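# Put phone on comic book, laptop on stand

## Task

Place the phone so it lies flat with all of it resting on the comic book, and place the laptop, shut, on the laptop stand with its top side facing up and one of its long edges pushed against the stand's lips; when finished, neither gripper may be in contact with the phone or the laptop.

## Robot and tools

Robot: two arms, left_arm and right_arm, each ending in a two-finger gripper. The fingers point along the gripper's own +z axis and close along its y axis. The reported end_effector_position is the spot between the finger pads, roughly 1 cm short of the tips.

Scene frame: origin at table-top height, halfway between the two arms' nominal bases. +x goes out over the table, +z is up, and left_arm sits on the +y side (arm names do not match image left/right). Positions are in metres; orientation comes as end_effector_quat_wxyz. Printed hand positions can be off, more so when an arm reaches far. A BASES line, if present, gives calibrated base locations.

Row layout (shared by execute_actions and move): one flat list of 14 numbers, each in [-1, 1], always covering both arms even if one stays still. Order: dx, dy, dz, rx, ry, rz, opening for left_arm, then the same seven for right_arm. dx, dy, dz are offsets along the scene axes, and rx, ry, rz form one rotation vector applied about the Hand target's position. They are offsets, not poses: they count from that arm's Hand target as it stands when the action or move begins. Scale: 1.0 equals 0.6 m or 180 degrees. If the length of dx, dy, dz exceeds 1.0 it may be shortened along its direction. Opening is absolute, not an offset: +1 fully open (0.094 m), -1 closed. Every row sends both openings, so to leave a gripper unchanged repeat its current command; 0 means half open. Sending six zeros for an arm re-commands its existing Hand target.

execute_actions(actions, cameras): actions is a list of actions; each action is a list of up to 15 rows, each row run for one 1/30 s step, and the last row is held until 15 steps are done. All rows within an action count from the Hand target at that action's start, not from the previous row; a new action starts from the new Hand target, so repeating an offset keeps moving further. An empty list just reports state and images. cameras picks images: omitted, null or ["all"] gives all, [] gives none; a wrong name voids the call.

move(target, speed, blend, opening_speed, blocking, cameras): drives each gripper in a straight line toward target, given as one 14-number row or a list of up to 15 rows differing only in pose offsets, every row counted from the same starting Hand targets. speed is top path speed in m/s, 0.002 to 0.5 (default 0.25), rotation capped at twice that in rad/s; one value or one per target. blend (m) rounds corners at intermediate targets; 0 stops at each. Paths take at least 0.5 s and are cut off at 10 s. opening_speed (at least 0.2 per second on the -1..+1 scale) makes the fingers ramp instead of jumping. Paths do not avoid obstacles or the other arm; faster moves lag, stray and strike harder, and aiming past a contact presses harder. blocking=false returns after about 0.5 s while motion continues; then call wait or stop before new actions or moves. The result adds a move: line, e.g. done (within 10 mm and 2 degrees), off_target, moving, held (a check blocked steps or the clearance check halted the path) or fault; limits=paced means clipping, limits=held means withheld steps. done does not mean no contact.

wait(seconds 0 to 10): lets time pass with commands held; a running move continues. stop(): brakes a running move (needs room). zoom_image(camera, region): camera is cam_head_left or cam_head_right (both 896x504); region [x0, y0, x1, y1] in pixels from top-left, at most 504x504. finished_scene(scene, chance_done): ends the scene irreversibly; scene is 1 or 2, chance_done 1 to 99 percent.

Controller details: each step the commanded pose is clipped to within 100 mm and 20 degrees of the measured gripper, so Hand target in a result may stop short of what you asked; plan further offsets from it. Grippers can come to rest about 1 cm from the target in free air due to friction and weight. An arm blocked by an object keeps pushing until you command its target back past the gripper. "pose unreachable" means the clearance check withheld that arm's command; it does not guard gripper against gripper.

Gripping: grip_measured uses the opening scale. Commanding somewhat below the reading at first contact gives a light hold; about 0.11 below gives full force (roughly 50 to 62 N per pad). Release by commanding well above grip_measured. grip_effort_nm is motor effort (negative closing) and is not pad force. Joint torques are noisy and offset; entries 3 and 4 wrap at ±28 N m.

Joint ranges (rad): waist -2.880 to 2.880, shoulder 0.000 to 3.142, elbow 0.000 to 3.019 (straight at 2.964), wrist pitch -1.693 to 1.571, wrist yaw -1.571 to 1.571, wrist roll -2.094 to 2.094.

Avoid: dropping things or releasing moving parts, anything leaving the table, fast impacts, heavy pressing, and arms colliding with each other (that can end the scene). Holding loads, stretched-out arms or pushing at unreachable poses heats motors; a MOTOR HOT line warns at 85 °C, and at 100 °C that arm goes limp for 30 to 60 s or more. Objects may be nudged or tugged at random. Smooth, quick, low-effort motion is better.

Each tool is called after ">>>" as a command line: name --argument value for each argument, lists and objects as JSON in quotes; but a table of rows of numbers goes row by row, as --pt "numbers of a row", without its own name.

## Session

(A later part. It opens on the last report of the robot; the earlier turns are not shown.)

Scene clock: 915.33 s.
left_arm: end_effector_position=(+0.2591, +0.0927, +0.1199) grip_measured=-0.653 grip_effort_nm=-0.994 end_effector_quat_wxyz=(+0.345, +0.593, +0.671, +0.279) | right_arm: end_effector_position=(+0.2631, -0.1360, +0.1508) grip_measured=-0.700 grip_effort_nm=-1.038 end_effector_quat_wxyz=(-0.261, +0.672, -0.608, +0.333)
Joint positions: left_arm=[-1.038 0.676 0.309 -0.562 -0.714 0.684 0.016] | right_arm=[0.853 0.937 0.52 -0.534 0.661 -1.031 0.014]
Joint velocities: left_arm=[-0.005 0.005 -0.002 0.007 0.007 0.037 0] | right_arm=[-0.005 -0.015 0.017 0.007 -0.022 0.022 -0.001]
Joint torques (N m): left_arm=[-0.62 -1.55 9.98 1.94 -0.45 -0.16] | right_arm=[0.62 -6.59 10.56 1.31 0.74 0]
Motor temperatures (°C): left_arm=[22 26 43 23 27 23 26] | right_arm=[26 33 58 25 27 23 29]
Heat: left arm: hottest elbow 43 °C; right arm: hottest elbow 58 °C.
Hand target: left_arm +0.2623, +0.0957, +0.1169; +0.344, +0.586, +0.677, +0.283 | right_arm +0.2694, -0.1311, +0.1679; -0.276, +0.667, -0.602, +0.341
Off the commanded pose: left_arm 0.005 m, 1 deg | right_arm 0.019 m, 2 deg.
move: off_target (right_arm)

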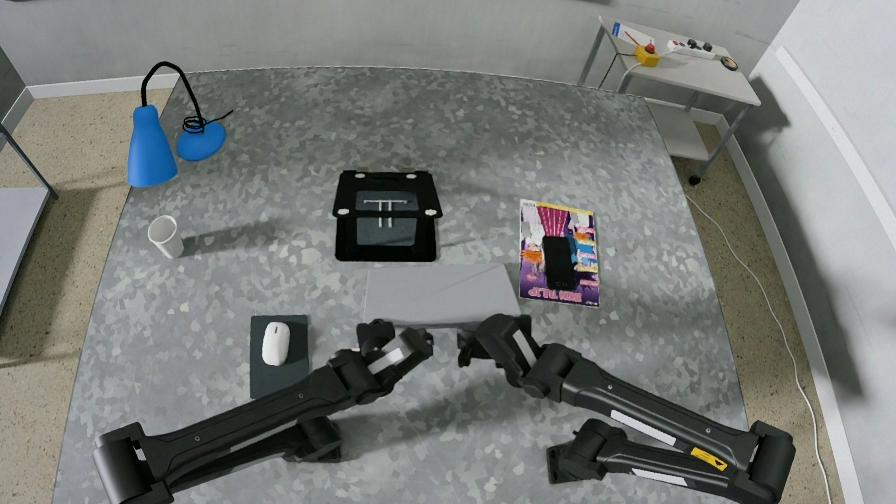

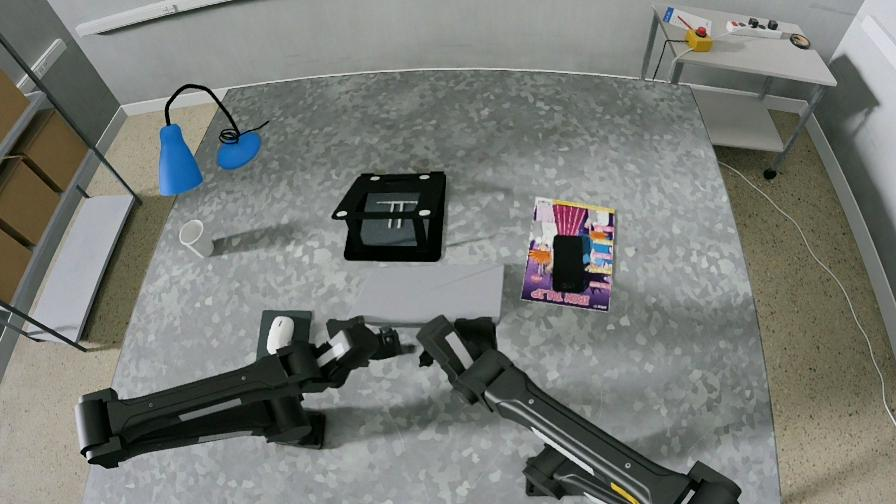

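>>> move --target '[0.092, 0, 0.135, 0.02, 0.122, 0, -0.8, 0.112, 0, 0.08, 0.02, 0.122, 0, -0.8]' --speed 0.06

>>> zoom_image --camera "cam_head_left" --region '[310, 180, 570, 400]'

Scene clock: 932.90 s.
left_arm: end_effector_position=(+0.3051, +0.0941, +0.1722) grip_measured=-0.654 grip_effort_nm=-1.013 end_effector_quat_wxyz=(+0.180, +0.656, +0.709, +0.189) | right_arm: end_effector_position=(+0.3141, -0.1395, +0.1821) grip_measured=-0.700 grip_effort_nm=-1.033 end_effector_quat_wxyz=(-0.158, +0.711, -0.663, +0.175)
Joint positions: left_arm=[-0.717 0.899 0.687 -0.957 -0.35 0.877 0.016] | right_arm=[0.578 1.119 0.859 -0.909 0.262 -1.111 0.014]
Joint velocities: left_arm=[-0.015 0.005 0.002 -0.007 -0.007 -0.081 0] | right_arm=[-0.015 -0.005 0.012 0.002 0.051 0.007 0]
Joint torques (N m): left_arm=[0.56 -4.54 16.49 -0.28 -0.14 -0.11] | right_arm=[-0.44 -8.23 14.82 0.16 0.26 -0.15]
Motor temperatures (°C): left_arm=[22 26 43 24 27 23 27] | right_arm=[26 33 58 25 27 23 29]
Heat: left arm: hottest elbow 43 °C; right arm: hottest elbow 58 °C.
Hand target: left_arm +0.3189, +0.0937, +0.1967; +0.189, +0.640, +0.720, +0.190 | right_arm +0.3373, -0.1319, +0.2160; -0.180, +0.711, -0.654, +0.187
Off the commanded pose: left_arm 0.029 m, 3 deg | right_arm 0.041 m, 3 deg.
move: off_target (left_arm, right_arm)

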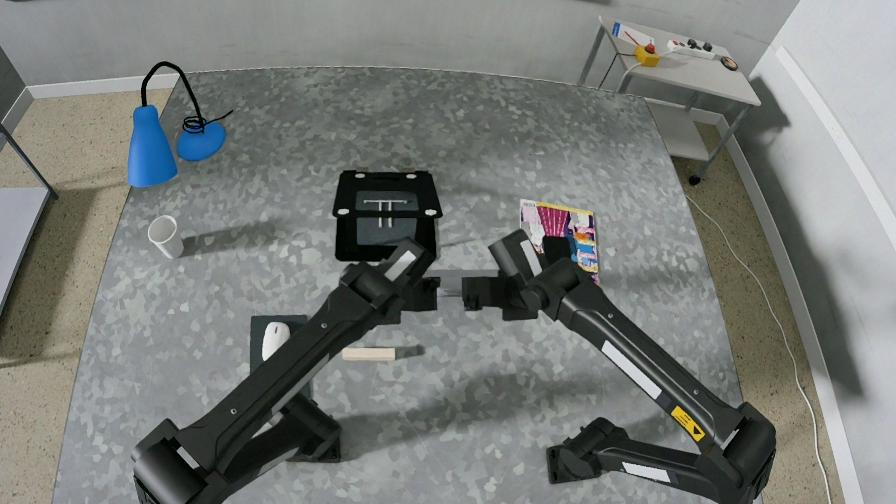

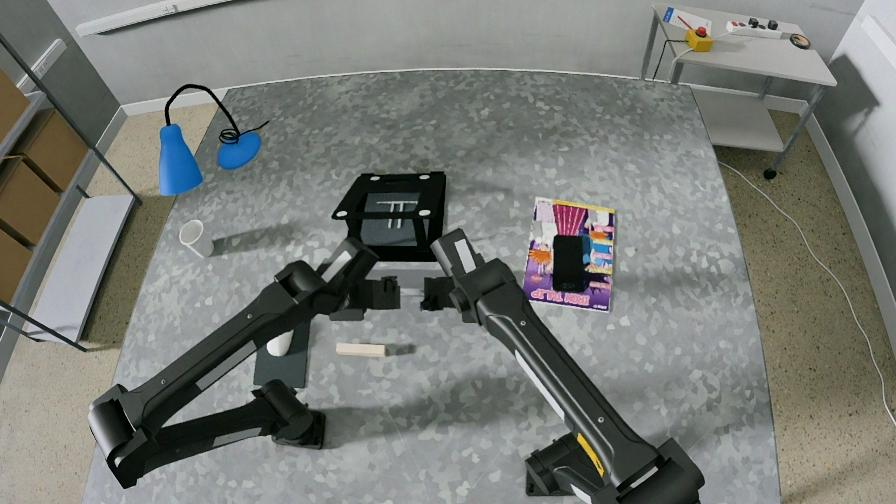

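Scaled by 1.938.

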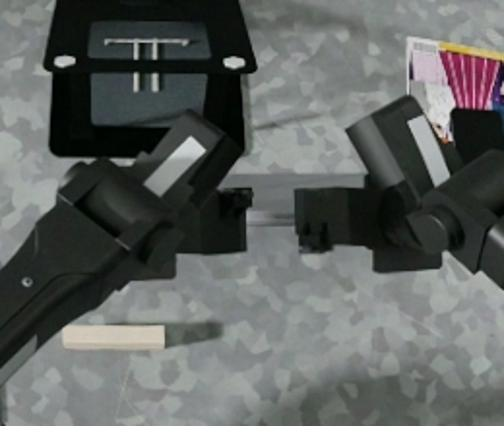

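>>> move --target '[-0.02, 0, 0.26, 0, 0, 0, -0.8, -0.02, 0, 0.26, 0, 0, 0, -0.8]' --speed 0.08

>>> zoom_image --camera "cam_head_left" --region '[310, 180, 570, 400]'

>>> zoom_image --camera "cam_head_right" --region '[310, 180, 570, 400]'

Scene clock: 946.43 s.
left_arm: end_effector_position=(+0.2932, +0.0980, +0.2968) grip_measured=-0.657 grip_effort_nm=-1.009 end_effector_quat_wxyz=(+0.135, +0.660, +0.719, +0.172) | right_arm: end_effector_position=(+0.3076, -0.1362, +0.3060) grip_measured=-0.700 grip_effort_nm=-1.038 end_effector_quat_wxyz=(-0.122, +0.722, -0.662, +0.157)
Joint positions: left_arm=[-0.72 0.914 1.048 -1.405 -0.328 0.843 0.016] | right_arm=[0.588 1.127 1.213 -1.338 0.247 -1.104 0.014]
Joint velocities: left_arm=[-0.005 -0.005 -0.012 -0.002 -0.007 -0.051 0] | right_arm=[0.005 0.005 0.002 0.002 -0.007 -0.051 0]
Joint torques (N m): left_arm=[-1.38 -6.42 20.81 0.66 -1.42 -0.04] | right_arm=[0.62 -11.46 17.8 0.44 1.12 0.02]
Motor temperatures (°C): left_arm=[22 26 46 23 27 23 28] | right_arm=[26 33 62 25 27 23 29]
Heat: left arm: hottest elbow 46 °C; right arm: hottest elbow 62 °C.
Hand target: left_arm +0.3094, +0.0926, +0.3531; +0.189, +0.640, +0.720, +0.190 | right_arm +0.3256, -0.1299, +0.3721; -0.180, +0.711, -0.654, +0.187
Off the commanded pose: left_arm 0.058 m, 7 deg | right_arm 0.068 m, 8 deg.
move: off_target (left_arm, right_arm)

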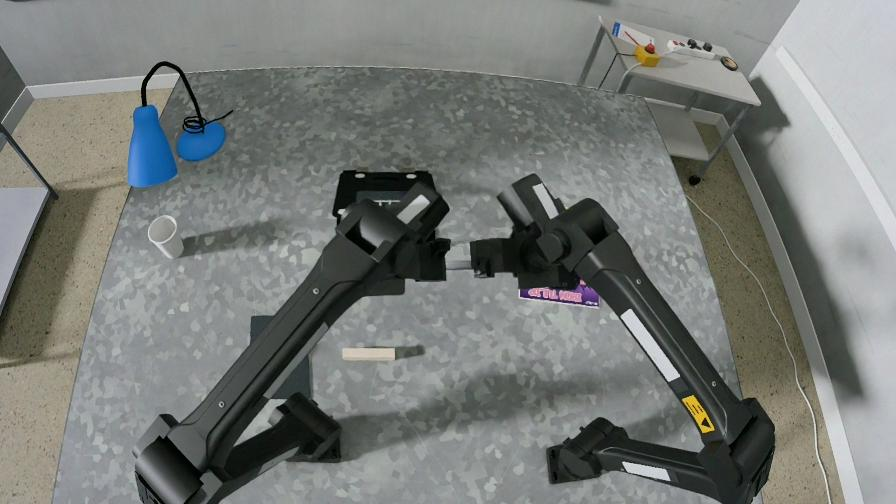

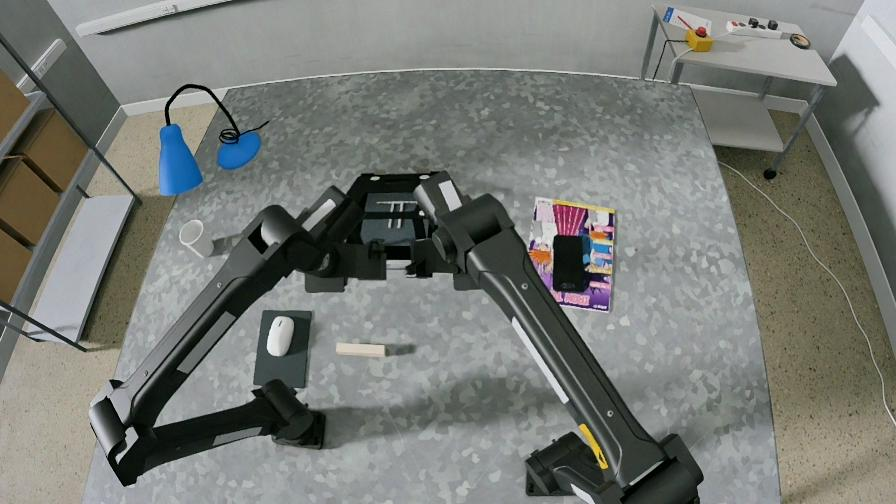

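Scaled by 1.938.

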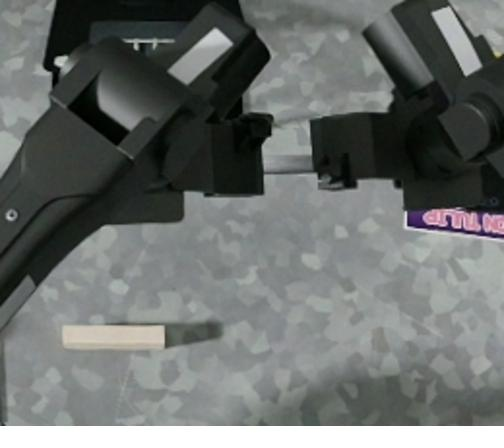

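Scaled by 1.938.

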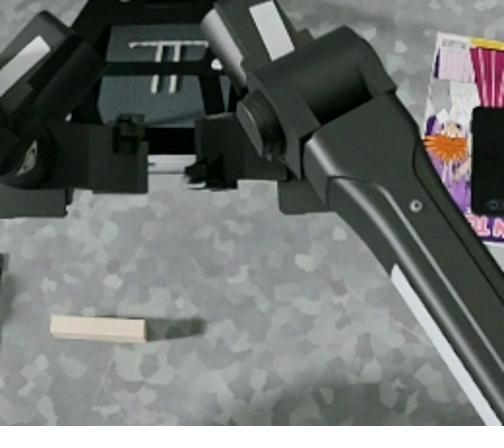

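>>> move --target '[0.0, 0.19, 0.11, 0, 0, 0, -0.8, 0.0, 0.19, 0.11, 0, 0, 0, -0.8]' --speed 0.08

>>> zoom_image --camera "cam_head_left" --region '[270, 150, 530, 370]'

Scene clock: 951.47 s.
left_arm: end_effector_position=(+0.3016, +0.2042, +0.3557) grip_measured=-0.657 grip_effort_nm=-1.009 end_effector_quat_wxyz=(+0.125, +0.655, +0.730, +0.152) | right_arm: end_effector_position=(+0.3167, -0.0291, +0.3733) grip_measured=-0.701 grip_effort_nm=-1.038 end_effector_quat_wxyz=(-0.111, +0.724, -0.658, +0.175)
Joint positions: left_arm=[-0.26 0.844 1.176 -1.532 -0.145 1.258 0.016] | right_arm=[0.813 1.375 1.605 -1.563 0.346 -0.891 0.014]
Joint velocities: left_arm=[-0.005 -0.005 0.002 -0.007 -0.022 -0.007 0] | right_arm=[-0.024 -0.024 0.012 -0.002 -0.007 0.051 0]
Joint torques (N m): left_arm=[-0.91 -6.24 21.26 1.16 -0.18 0.16] | right_arm=[1.55 -15.03 17.77 0.66 1 0.13]
Motor temperatures (°C): left_arm=[22 26 47 23 27 23 28] | right_arm=[26 33 62 25 27 23 29]
Heat: left arm: hottest elbow 47 °C; right arm: hottest elbow 62 °C.
Hand target: left_arm +0.3121, +0.2074, +0.4195; +0.187, +0.640, +0.721, +0.190 | right_arm +0.3265, -0.0146, +0.4364; -0.179, +0.711, -0.654, +0.187
Off the commanded pose: left_arm 0.064 m, 9 deg | right_arm 0.067 m, 8 deg.
move: off_target (left_arm, right_arm)

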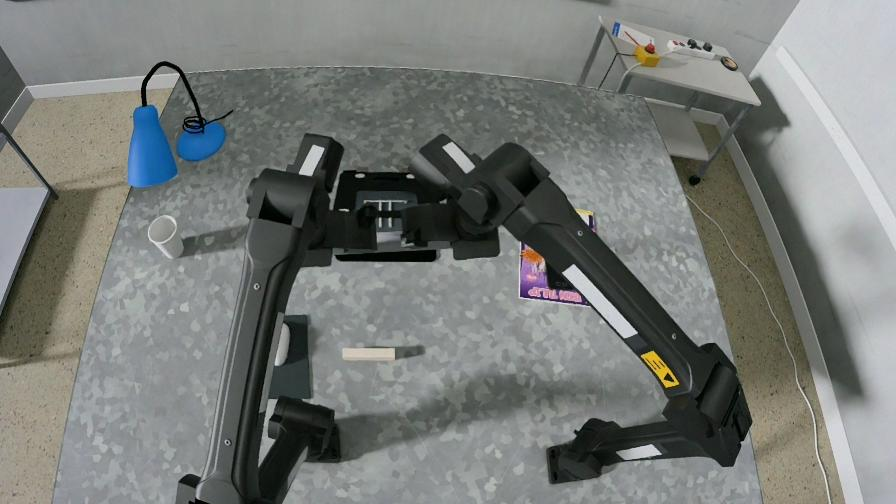

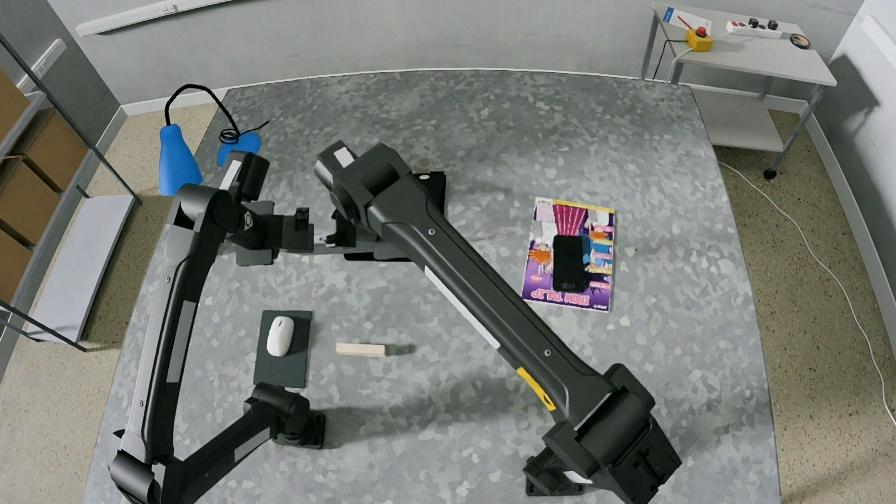

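Scaled by 1.938.

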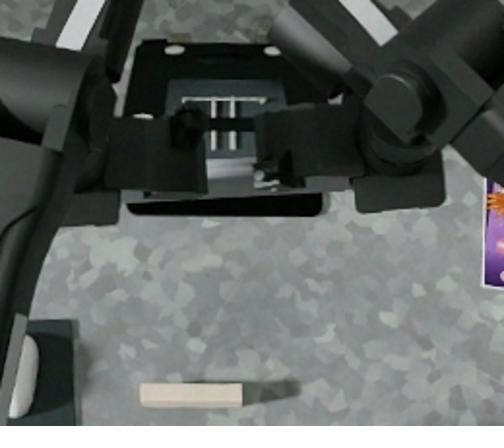

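>>> move --target '[0.4, 0.0, 0.01, 0, 0, 0, -0.8, 0.4, 0.0, 0.0, 0, 0, 0, -0.8]' --speed 0.08

>>> zoom_image --camera "cam_head_left" --region '[270, 120, 530, 340]'

>>> zoom_image --camera "cam_head_right" --region '[270, 120, 530, 340]'

Scene clock: 960.97 s.
left_arm: end_effector_position=(+0.5287, +0.2050, +0.3472) grip_measured=-0.657 grip_effort_nm=-1.004 end_effector_quat_wxyz=(+0.116, +0.649, +0.738, +0.142) | right_arm: end_effector_position=(+0.5521, -0.0229, +0.3653) grip_measured=-0.702 grip_effort_nm=-1.038 end_effector_quat_wxyz=(-0.108, +0.731, -0.655, +0.160)
Joint positions: left_arm=[-0.137 1.427 1.589 -1.376 -0.098 1.353 0.016] | right_arm=[0.519 1.916 2.266 -1.607 0.234 -1.194 0.014]
Joint velocities: left_arm=[-0.015 -0.015 0.002 -0.002 -0.037 -0.007 -0.001] | right_arm=[-0.005 0.005 -0.002 0.002 -0.037 -0.051 0]
Joint torques (N m): left_arm=[-0.62 -16.73 21.85 1.8 0.2 0.12] | right_arm=[0.32 -25.35 17.85 1.2 0.37 0.18]
Motor temperatures (°C): left_arm=[22 26 49 24 27 23 28] | right_arm=[26 34 65 25 27 23 29]
Heat: left arm: hottest elbow 49 °C; right arm: hottest elbow 65 °C.
Hand target: left_arm +0.5517, +0.2040, +0.4234; +0.186, +0.640, +0.721, +0.190 | right_arm +0.5679, -0.0190, +0.4370; -0.180, +0.711, -0.654, +0.187
Off the commanded pose: left_arm 0.082 m, 10 deg | right_arm 0.073 m, 9 deg.
move: off_target (left_arm, right_arm)

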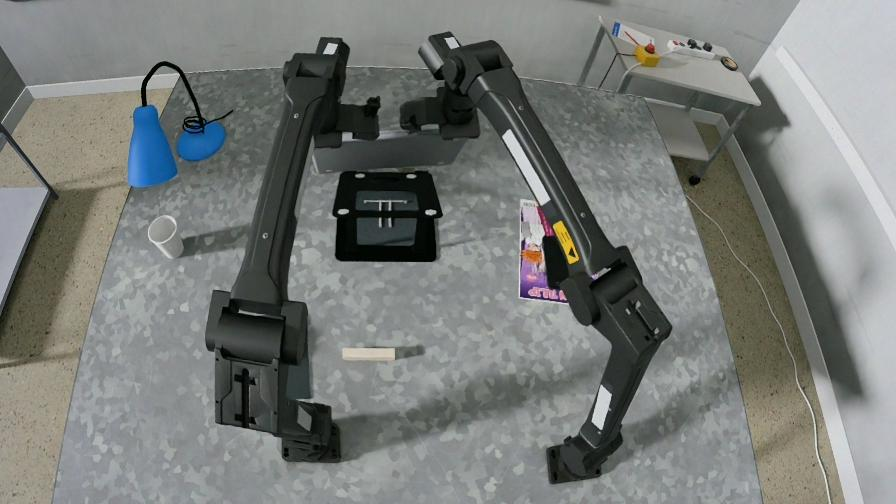

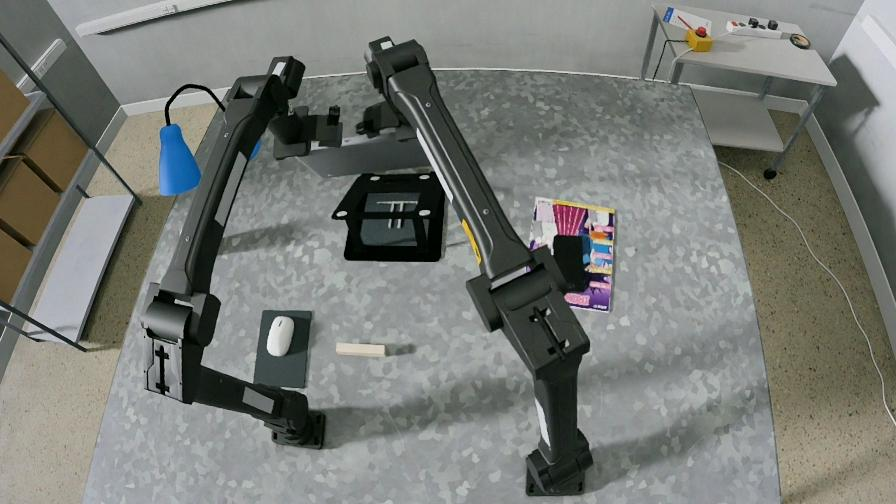

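Scaled by 1.938.

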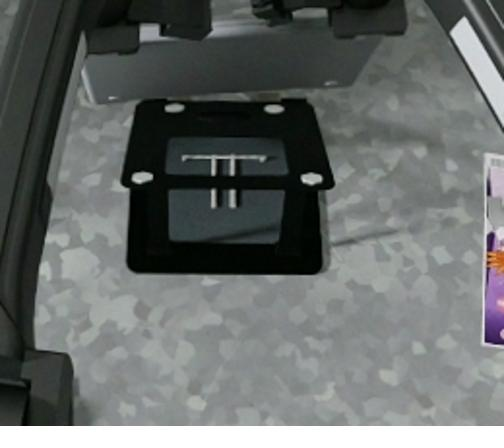

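Scaled by 1.938.

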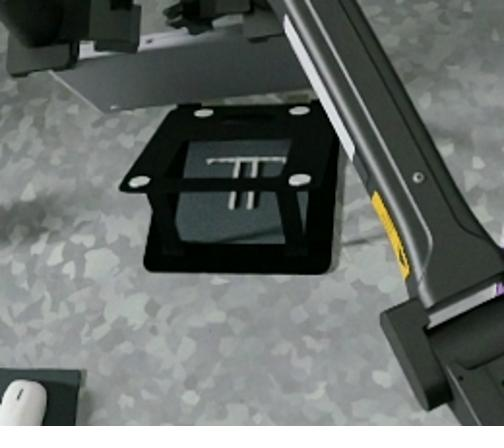

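>>> move --target '[0.146, -0.02, -0.075, 0.013, 0, -0.031, -0.8, 0.104, -0.02, -0.092, 0.013, 0.0, -0.031, -0.8]' --speed 0.08

>>> zoom_image --camera "cam_head_left" --region '[290, 80, 490, 250]'

>>> zoom_image --camera "cam_head_right" --region '[270, 80, 470, 250]'

Scene clock: 975.30 s.
left_arm: end_effector_position=(+0.6067, +0.1935, +0.2912) grip_measured=-0.657 grip_effort_nm=-1.009 end_effector_quat_wxyz=(+0.107, +0.691, +0.702, +0.137) | right_arm: end_effector_position=(+0.6038, -0.0358, +0.3030) grip_measured=-0.702 grip_effort_nm=-1.038 end_effector_quat_wxyz=(-0.102, +0.699, -0.692, +0.149)
Joint positions: left_arm=[-0.137 1.631 1.679 -1.278 -0.08 1.46 0.016] | right_arm=[0.46 2.021 2.266 -1.52 0.215 -1.148 0.014]
Joint velocities: left_arm=[0.005 -0.005 0.012 -0.002 -0.007 0.066 0.001] | right_arm=[-0.015 -0.005 -0.002 0.002 0.007 0.051 0]
Joint torques (N m): left_arm=[-1.61 -20.48 22.31 2.02 0.06 0.14] | right_arm=[-0.26 -27.75 17.74 1.84 0.48 0.15]
Motor temperatures (°C): left_arm=[22 26 55 24 27 23 28] | right_arm=[26 36 71 25 26 23 29]
Heat: left arm: hottest elbow 55 °C; right arm: hottest elbow 71 °C.
Hand target: left_arm +0.6386, +0.1907, +0.3776; +0.182, +0.678, +0.685, +0.196 | right_arm +0.6302, -0.0328, +0.3818; -0.186, +0.674, -0.691, +0.183
Off the commanded pose: left_arm 0.093 m, 11 deg | right_arm 0.083 m, 11 deg.
move: off_target (left_arm, right_arm)

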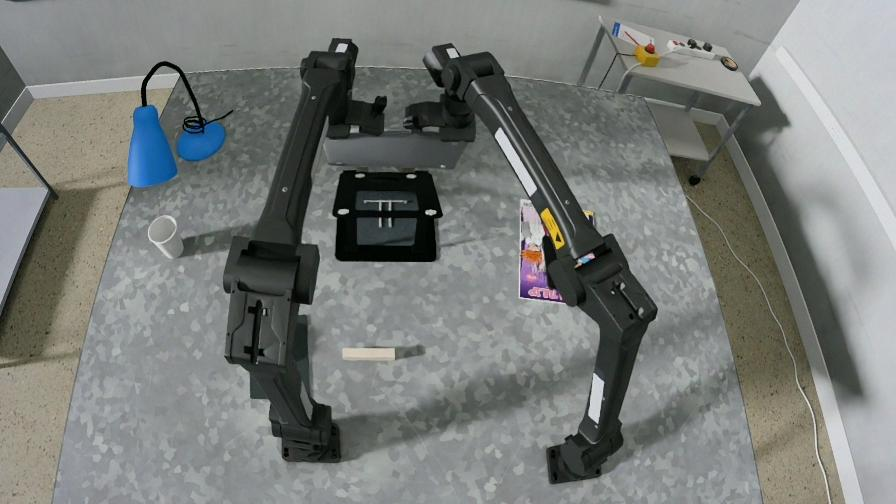

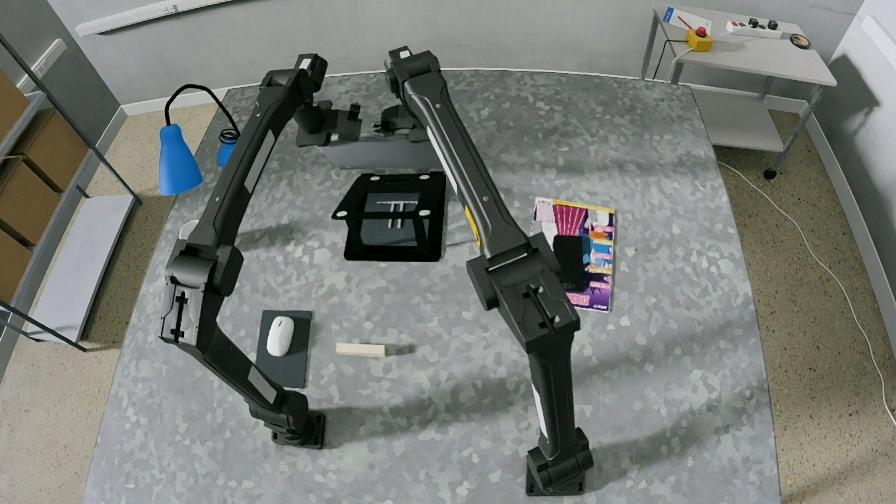

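Scaled by 2.520.

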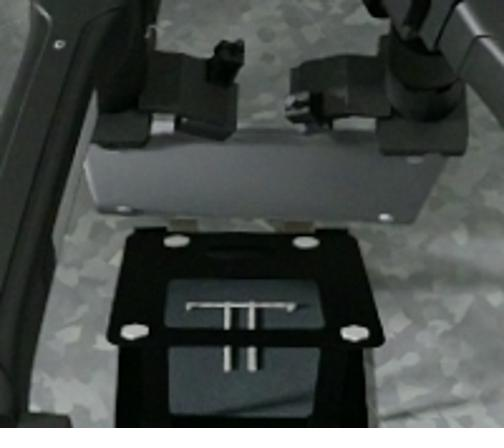

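Scaled by 2.520.

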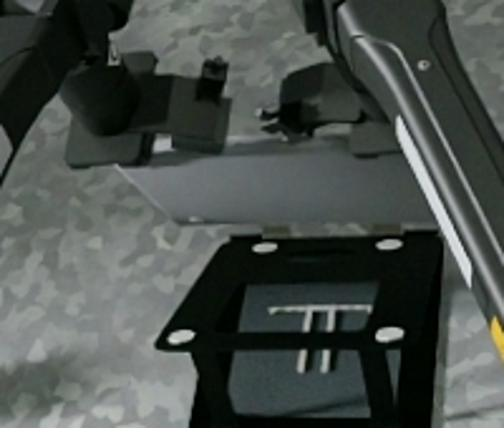

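>>> move --target '[0.015, -0.005, -0.12, 0, 0, 0, -0.8, 0.015, -0.005, -0.12, 0, 0.0, 0, -0.8]' --speed 0.06

>>> zoom_image --camera "cam_head_left" --region '[290, 80, 490, 250]'

>>> zoom_image --camera "cam_head_right" --region '[270, 80, 470, 250]'

Scene clock: 981.57 s.
left_arm: end_effector_position=(+0.6362, +0.1912, +0.2588) grip_measured=-0.658 grip_effort_nm=-1.009 end_effector_quat_wxyz=(+0.134, +0.688, +0.694, +0.163) | right_arm: end_effector_position=(+0.6316, -0.0346, +0.2593) grip_measured=-0.702 grip_effort_nm=-1.038 end_effector_quat_wxyz=(-0.136, +0.686, -0.696, +0.161)
Joint positions: left_arm=[-0.137 1.664 1.617 -1.107 -0.085 1.472 0.016] | right_arm=[0.443 2.021 2.134 -1.314 0.213 -1.148 0.014]
Joint velocities: left_arm=[0.005 -0.005 -0.002 0.007 0.007 0.022 -0.001] | right_arm=[0.005 0.005 -0.002 0.007 -0.022 0.007 0]
Joint torques (N m): left_arm=[-1.79 -22.12 13.38 2.56 0.26 -0.02] | right_arm=[0.15 -30.27 10.56 2.1 0.34 0.11]
Motor temperatures (°C): left_arm=[22 27 57 24 27 23 28] | right_arm=[26 36 72 25 26 23 29]
Heat: left arm: hottest elbow 57 °C; right arm: hottest elbow 72 °C.
Hand target: left_arm +0.6466, +0.1874, +0.3054; +0.182, +0.678, +0.685, +0.196 | right_arm +0.6390, -0.0369, +0.3099; -0.186, +0.674, -0.691, +0.183
Off the commanded pose: left_arm 0.048 m, 7 deg | right_arm 0.051 m, 6 deg.
move: off_target (left_arm, right_arm)

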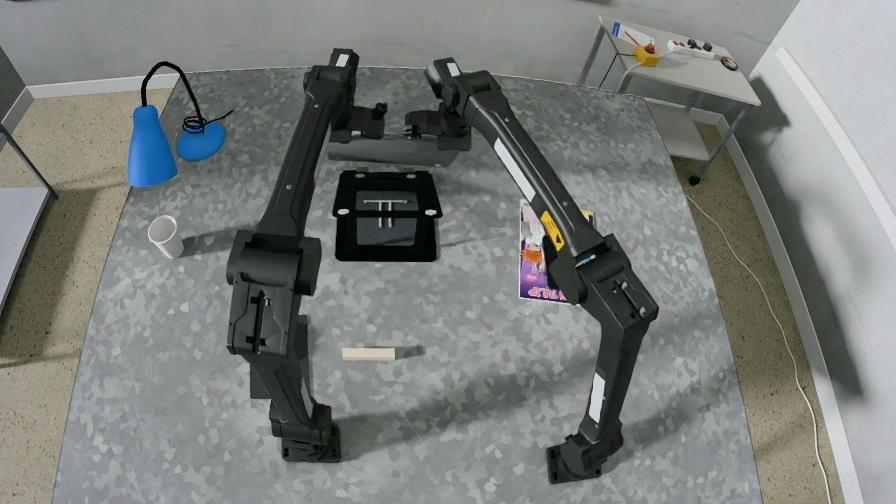

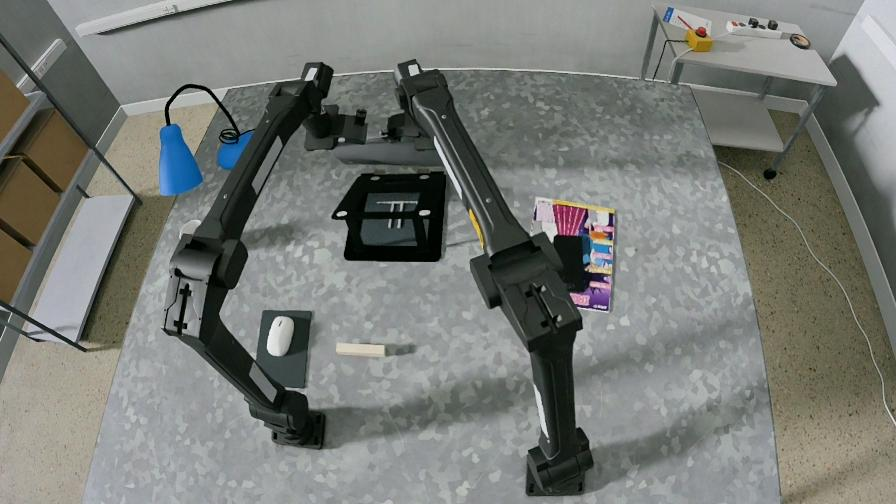

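Scaled by 2.520.

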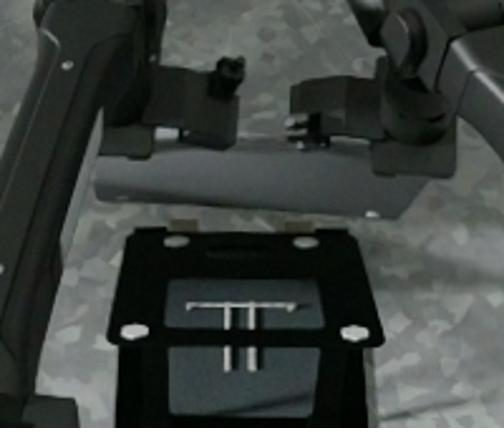

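Scaled by 2.520.

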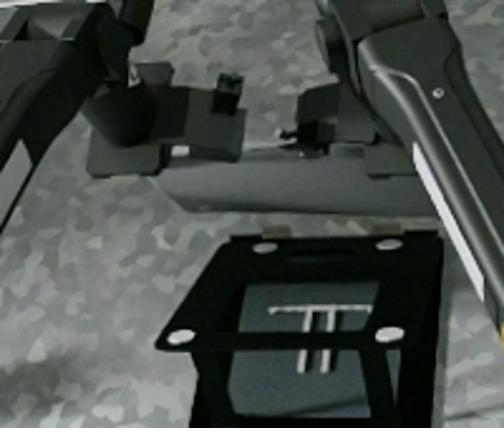

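>>> move --target '[-0.045, -0.005, -0.05, 0, 0, 0.01, -0.8, -0.025, -0.005, -0.05, 0, 0.0, 0.01, -0.8]' --speed 0.05

>>> zoom_image --camera "cam_head_left" --region '[310, 100, 470, 230]'

>>> zoom_image --camera "cam_head_right" --region '[310, 100, 470, 230]'

Scene clock: 992.80 s.
left_arm: end_effector_position=(+0.6177, +0.1921, +0.2187) grip_measured=-0.658 grip_effort_nm=-1.009 end_effector_quat_wxyz=(+0.132, +0.677, +0.705, +0.163) | right_arm: end_effector_position=(+0.6231, -0.0365, +0.2240) grip_measured=-0.702 grip_effort_nm=-1.038 end_effector_quat_wxyz=(-0.143, +0.697, -0.685, +0.160)
Joint positions: left_arm=[-0.142 1.63 1.469 -0.998 -0.097 1.437 0.016] | right_arm=[0.443 1.976 1.967 -1.177 0.201 -1.179 0.014]
Joint velocities: left_arm=[-0.015 -0.005 -0.007 -0.017 -0.022 0.022 -0.001] | right_arm=[-0.005 -0.005 0.002 0.007 -0.022 -0.037 -0.001]
Joint torques (N m): left_arm=[-2.49 -23.71 12.16 1.69 -0.15 -0.11] | right_arm=[0.21 -31.38 9.84 1.7 0.25 0.16]
Motor temperatures (°C): left_arm=[22 28 54 24 27 23 28] | right_arm=[26 37 66 25 26 23 29]
Heat: left arm: hottest elbow 54 °C; right arm: hottest elbow 66 °C.
Hand target: left_arm +0.6190, +0.1848, +0.2757; +0.179, +0.667, +0.695, +0.199 | right_arm +0.6238, -0.0399, +0.2798; -0.189, +0.685, -0.681, +0.180
Off the commanded pose: left_arm 0.057 m, 7 deg | right_arm 0.056 m, 6 deg.
move: off_target (left_arm, right_arm)

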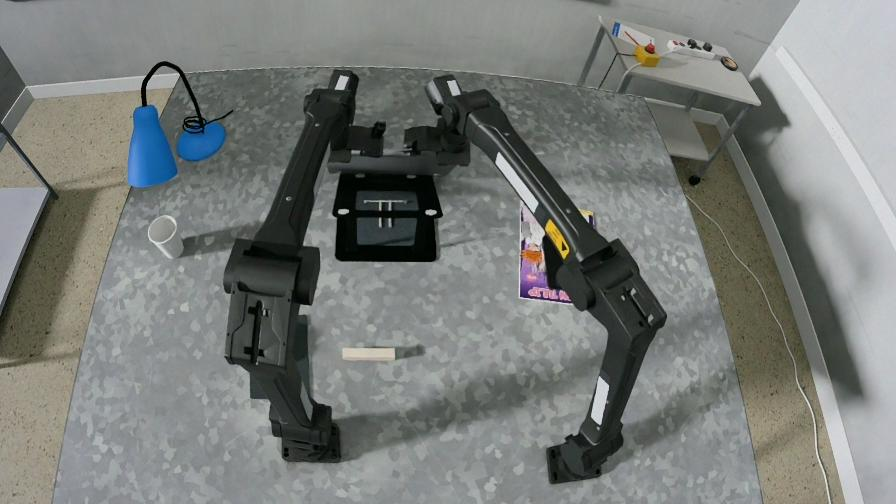

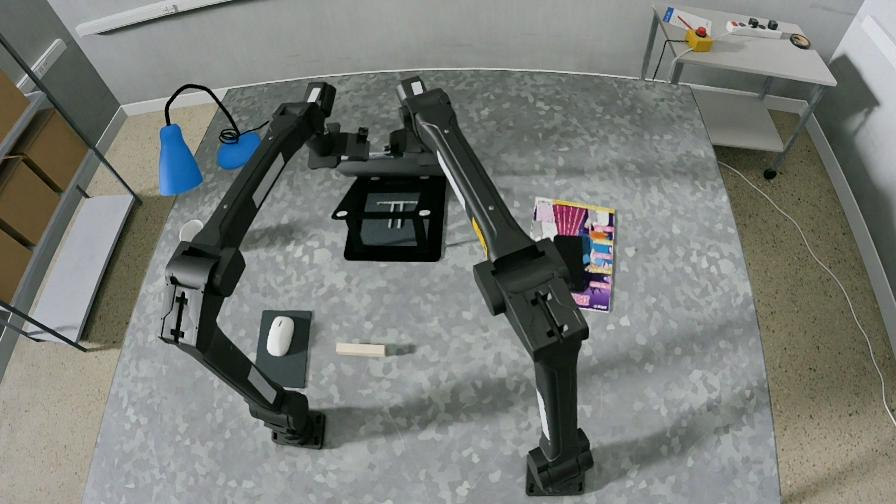

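Scaled by 3.150.

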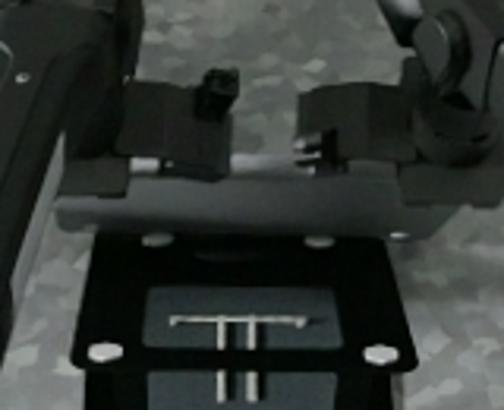

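Scaled by 3.150.

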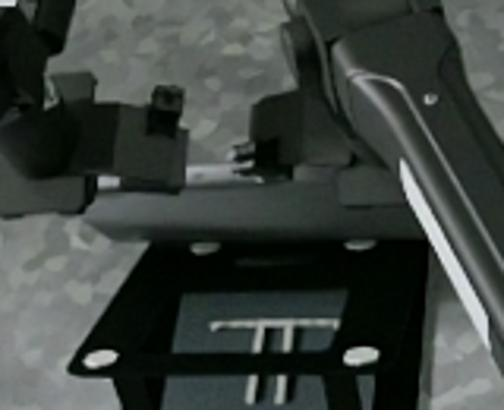

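>>> move --target '[0.0, -0.005, -0.05, 0, 0, 0.0, -0.8, -0.005, -0.005, -0.05, 0, 0.0, 0.0, -0.8]' --speed 0.05

>>> zoom_image --camera "cam_head_left" --region '[310, 100, 470, 230]'

>>> zoom_image --camera "cam_head_right" --region '[310, 100, 470, 230]'

Scene clock: 998.23 s.
left_arm: end_effector_position=(+0.6178, +0.1897, +0.2037) grip_measured=-0.658 grip_effort_nm=-1.009 end_effector_quat_wxyz=(+0.144, +0.675, +0.703, +0.173) | right_arm: end_effector_position=(+0.6211, -0.0376, +0.2117) grip_measured=-0.703 grip_effort_nm=-1.043 end_effector_quat_wxyz=(-0.159, +0.694, -0.682, +0.167)
Joint positions: left_arm=[-0.147 1.621 1.409 -0.915 -0.101 1.434 0.016] | right_arm=[0.443 1.946 1.881 -1.084 0.202 -1.184 0.014]
Joint velocities: left_arm=[0.005 0.005 -0.002 0.007 -0.007 0.022 0] | right_arm=[-0.005 -0.005 0.002 -0.012 0.037 -0.022 0.001]
Joint torques (N m): left_arm=[-2.55 -21.42 11.41 1.59 -0.14 -0.09] | right_arm=[0.09 -29.63 8.98 1.32 0.19 0.17]
Motor temperatures (°C): left_arm=[22 29 52 24 27 23 28] | right_arm=[26 38 65 25 26 23 29]
Heat: left arm: hottest elbow 52 °C; right arm: hottest elbow 65 °C.
Hand target: left_arm +0.6187, +0.1818, +0.2458; +0.179, +0.667, +0.695, +0.199 | right_arm +0.6205, -0.0433, +0.2500; -0.189, +0.685, -0.680, +0.180
Off the commanded pose: left_arm 0.043 m, 5 deg | right_arm 0.039 m, 4 deg.
move: off_target (left_arm, right_arm)

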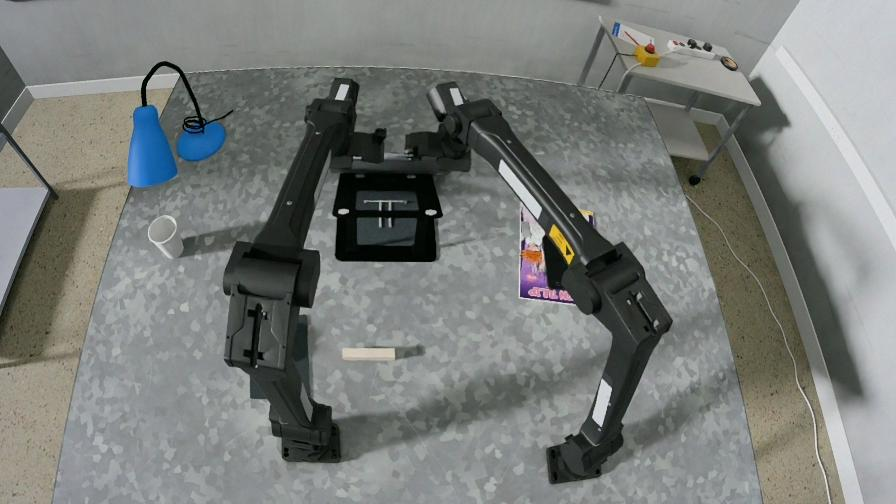

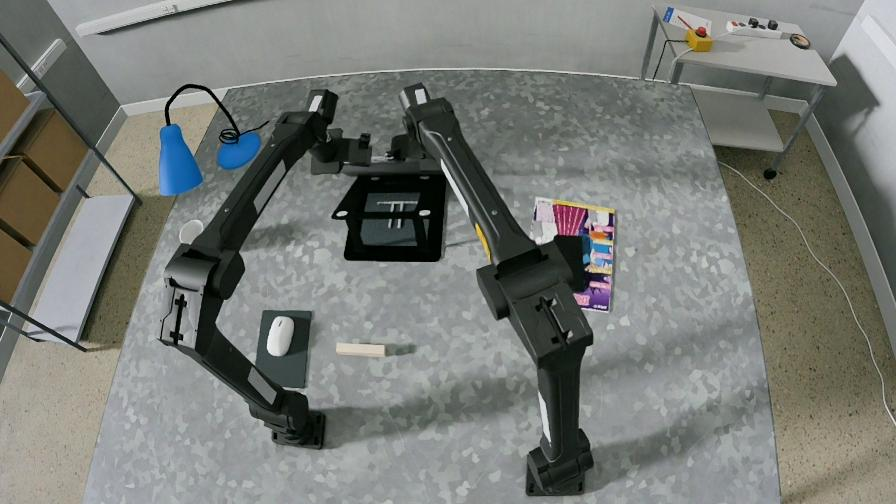

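Scaled by 3.150.

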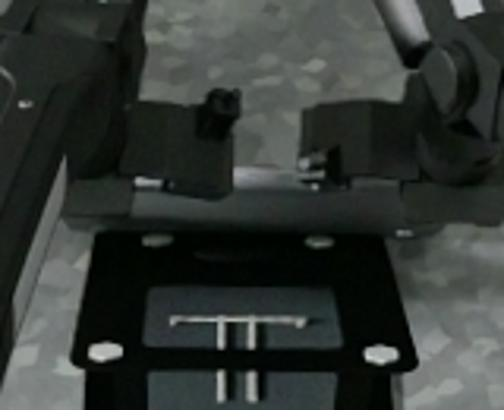

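Scaled by 3.150.

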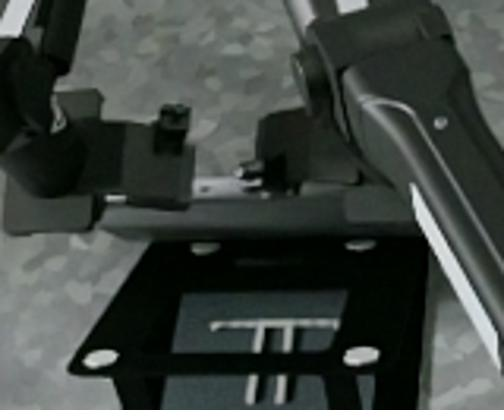

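>>> move --target '[-0.087, 0.01, -0.062, 0, -0.095, 0.0, -0.8, -0.087, 0.01, -0.062, 0, -0.095, 0.0, -0.8]' --speed 0.05

>>> zoom_image --camera "cam_head_left" --region '[310, 100, 470, 230]'

>>> zoom_image --camera "cam_head_right" --region '[310, 100, 470, 230]'

Scene clock: 1009.40 s.
left_arm: end_effector_position=(+0.5629, +0.1903, +0.1682) grip_measured=-0.657 grip_effort_nm=-1.009 end_effector_quat_wxyz=(+0.250, +0.640, +0.676, +0.265) | right_arm: end_effector_position=(+0.5692, -0.0405, +0.1742) grip_measured=-0.703 grip_effort_nm=-1.043 end_effector_quat_wxyz=(-0.253, +0.663, -0.653, +0.266)
Joint positions: left_arm=[-0.169 1.4 0.95 -0.385 -0.133 1.427 0.016] | right_arm=[0.513 1.731 1.367 -0.53 0.357 -1.195 0.014]
Joint velocities: left_arm=[-0.015 0.005 -0.002 -0.002 -0.037 0.051 0.001] | right_arm=[-0.005 -0.005 -0.007 -0.002 0.037 0.022 0]
Joint torques (N m): left_arm=[-1.44 -18.67 10.88 2.1 -0.36 0.06] | right_arm=[1.14 -25.41 8.92 2.04 0.55 0.13]
Motor temperatures (°C): left_arm=[22 29 51 24 27 23 28] | right_arm=[26 41 62 25 26 23 29]
Heat: left arm: hottest elbow 51 °C; right arm: hottest elbow 62 °C.
Hand target: left_arm +0.5653, +0.1888, +0.2095; +0.282, +0.630, +0.661, +0.294 | right_arm +0.5678, -0.0367, +0.2131; -0.286, +0.651, -0.644, +0.281
Off the commanded pose: left_arm 0.041 m, 5 deg | right_arm 0.039 m, 5 deg.
move: off_target (left_arm, right_arm)

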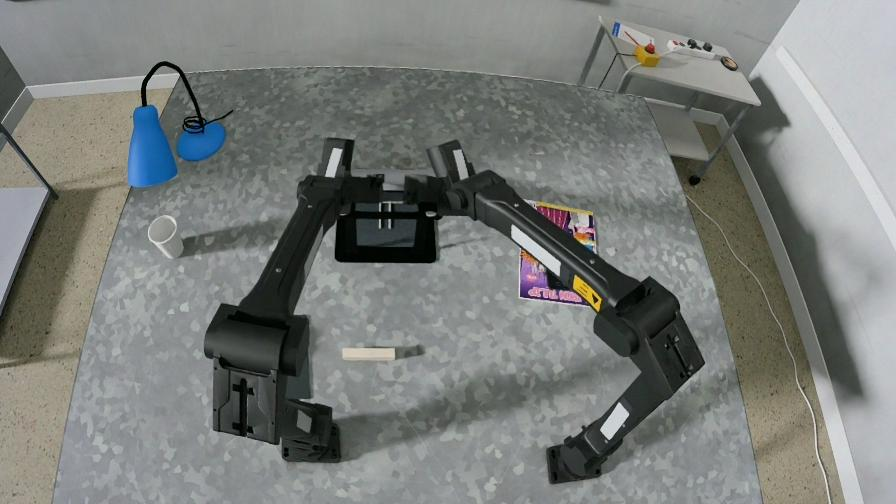

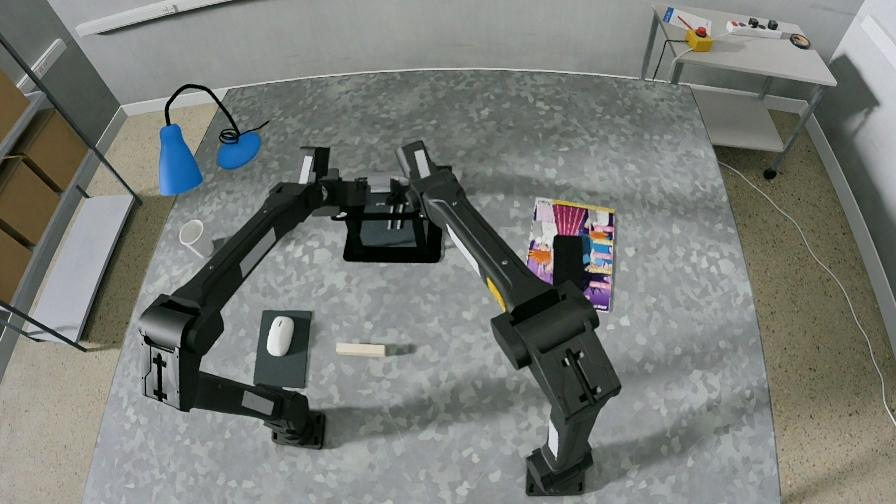

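Scaled by 3.150.

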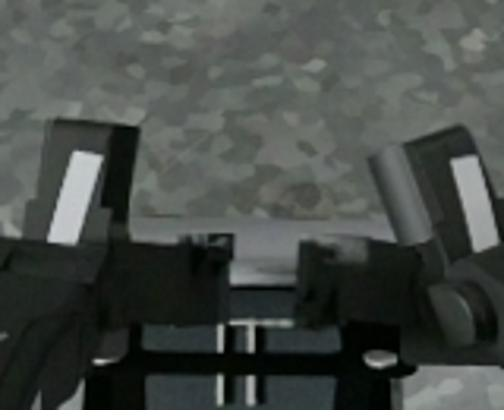

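Scaled by 3.150.

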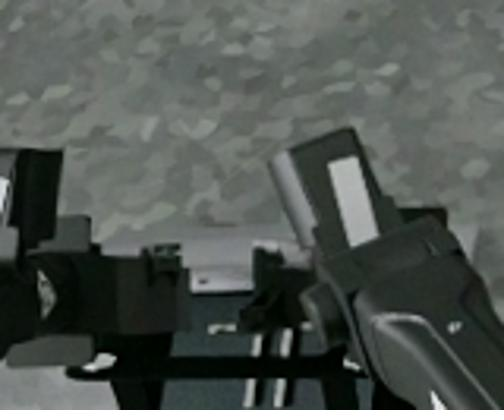

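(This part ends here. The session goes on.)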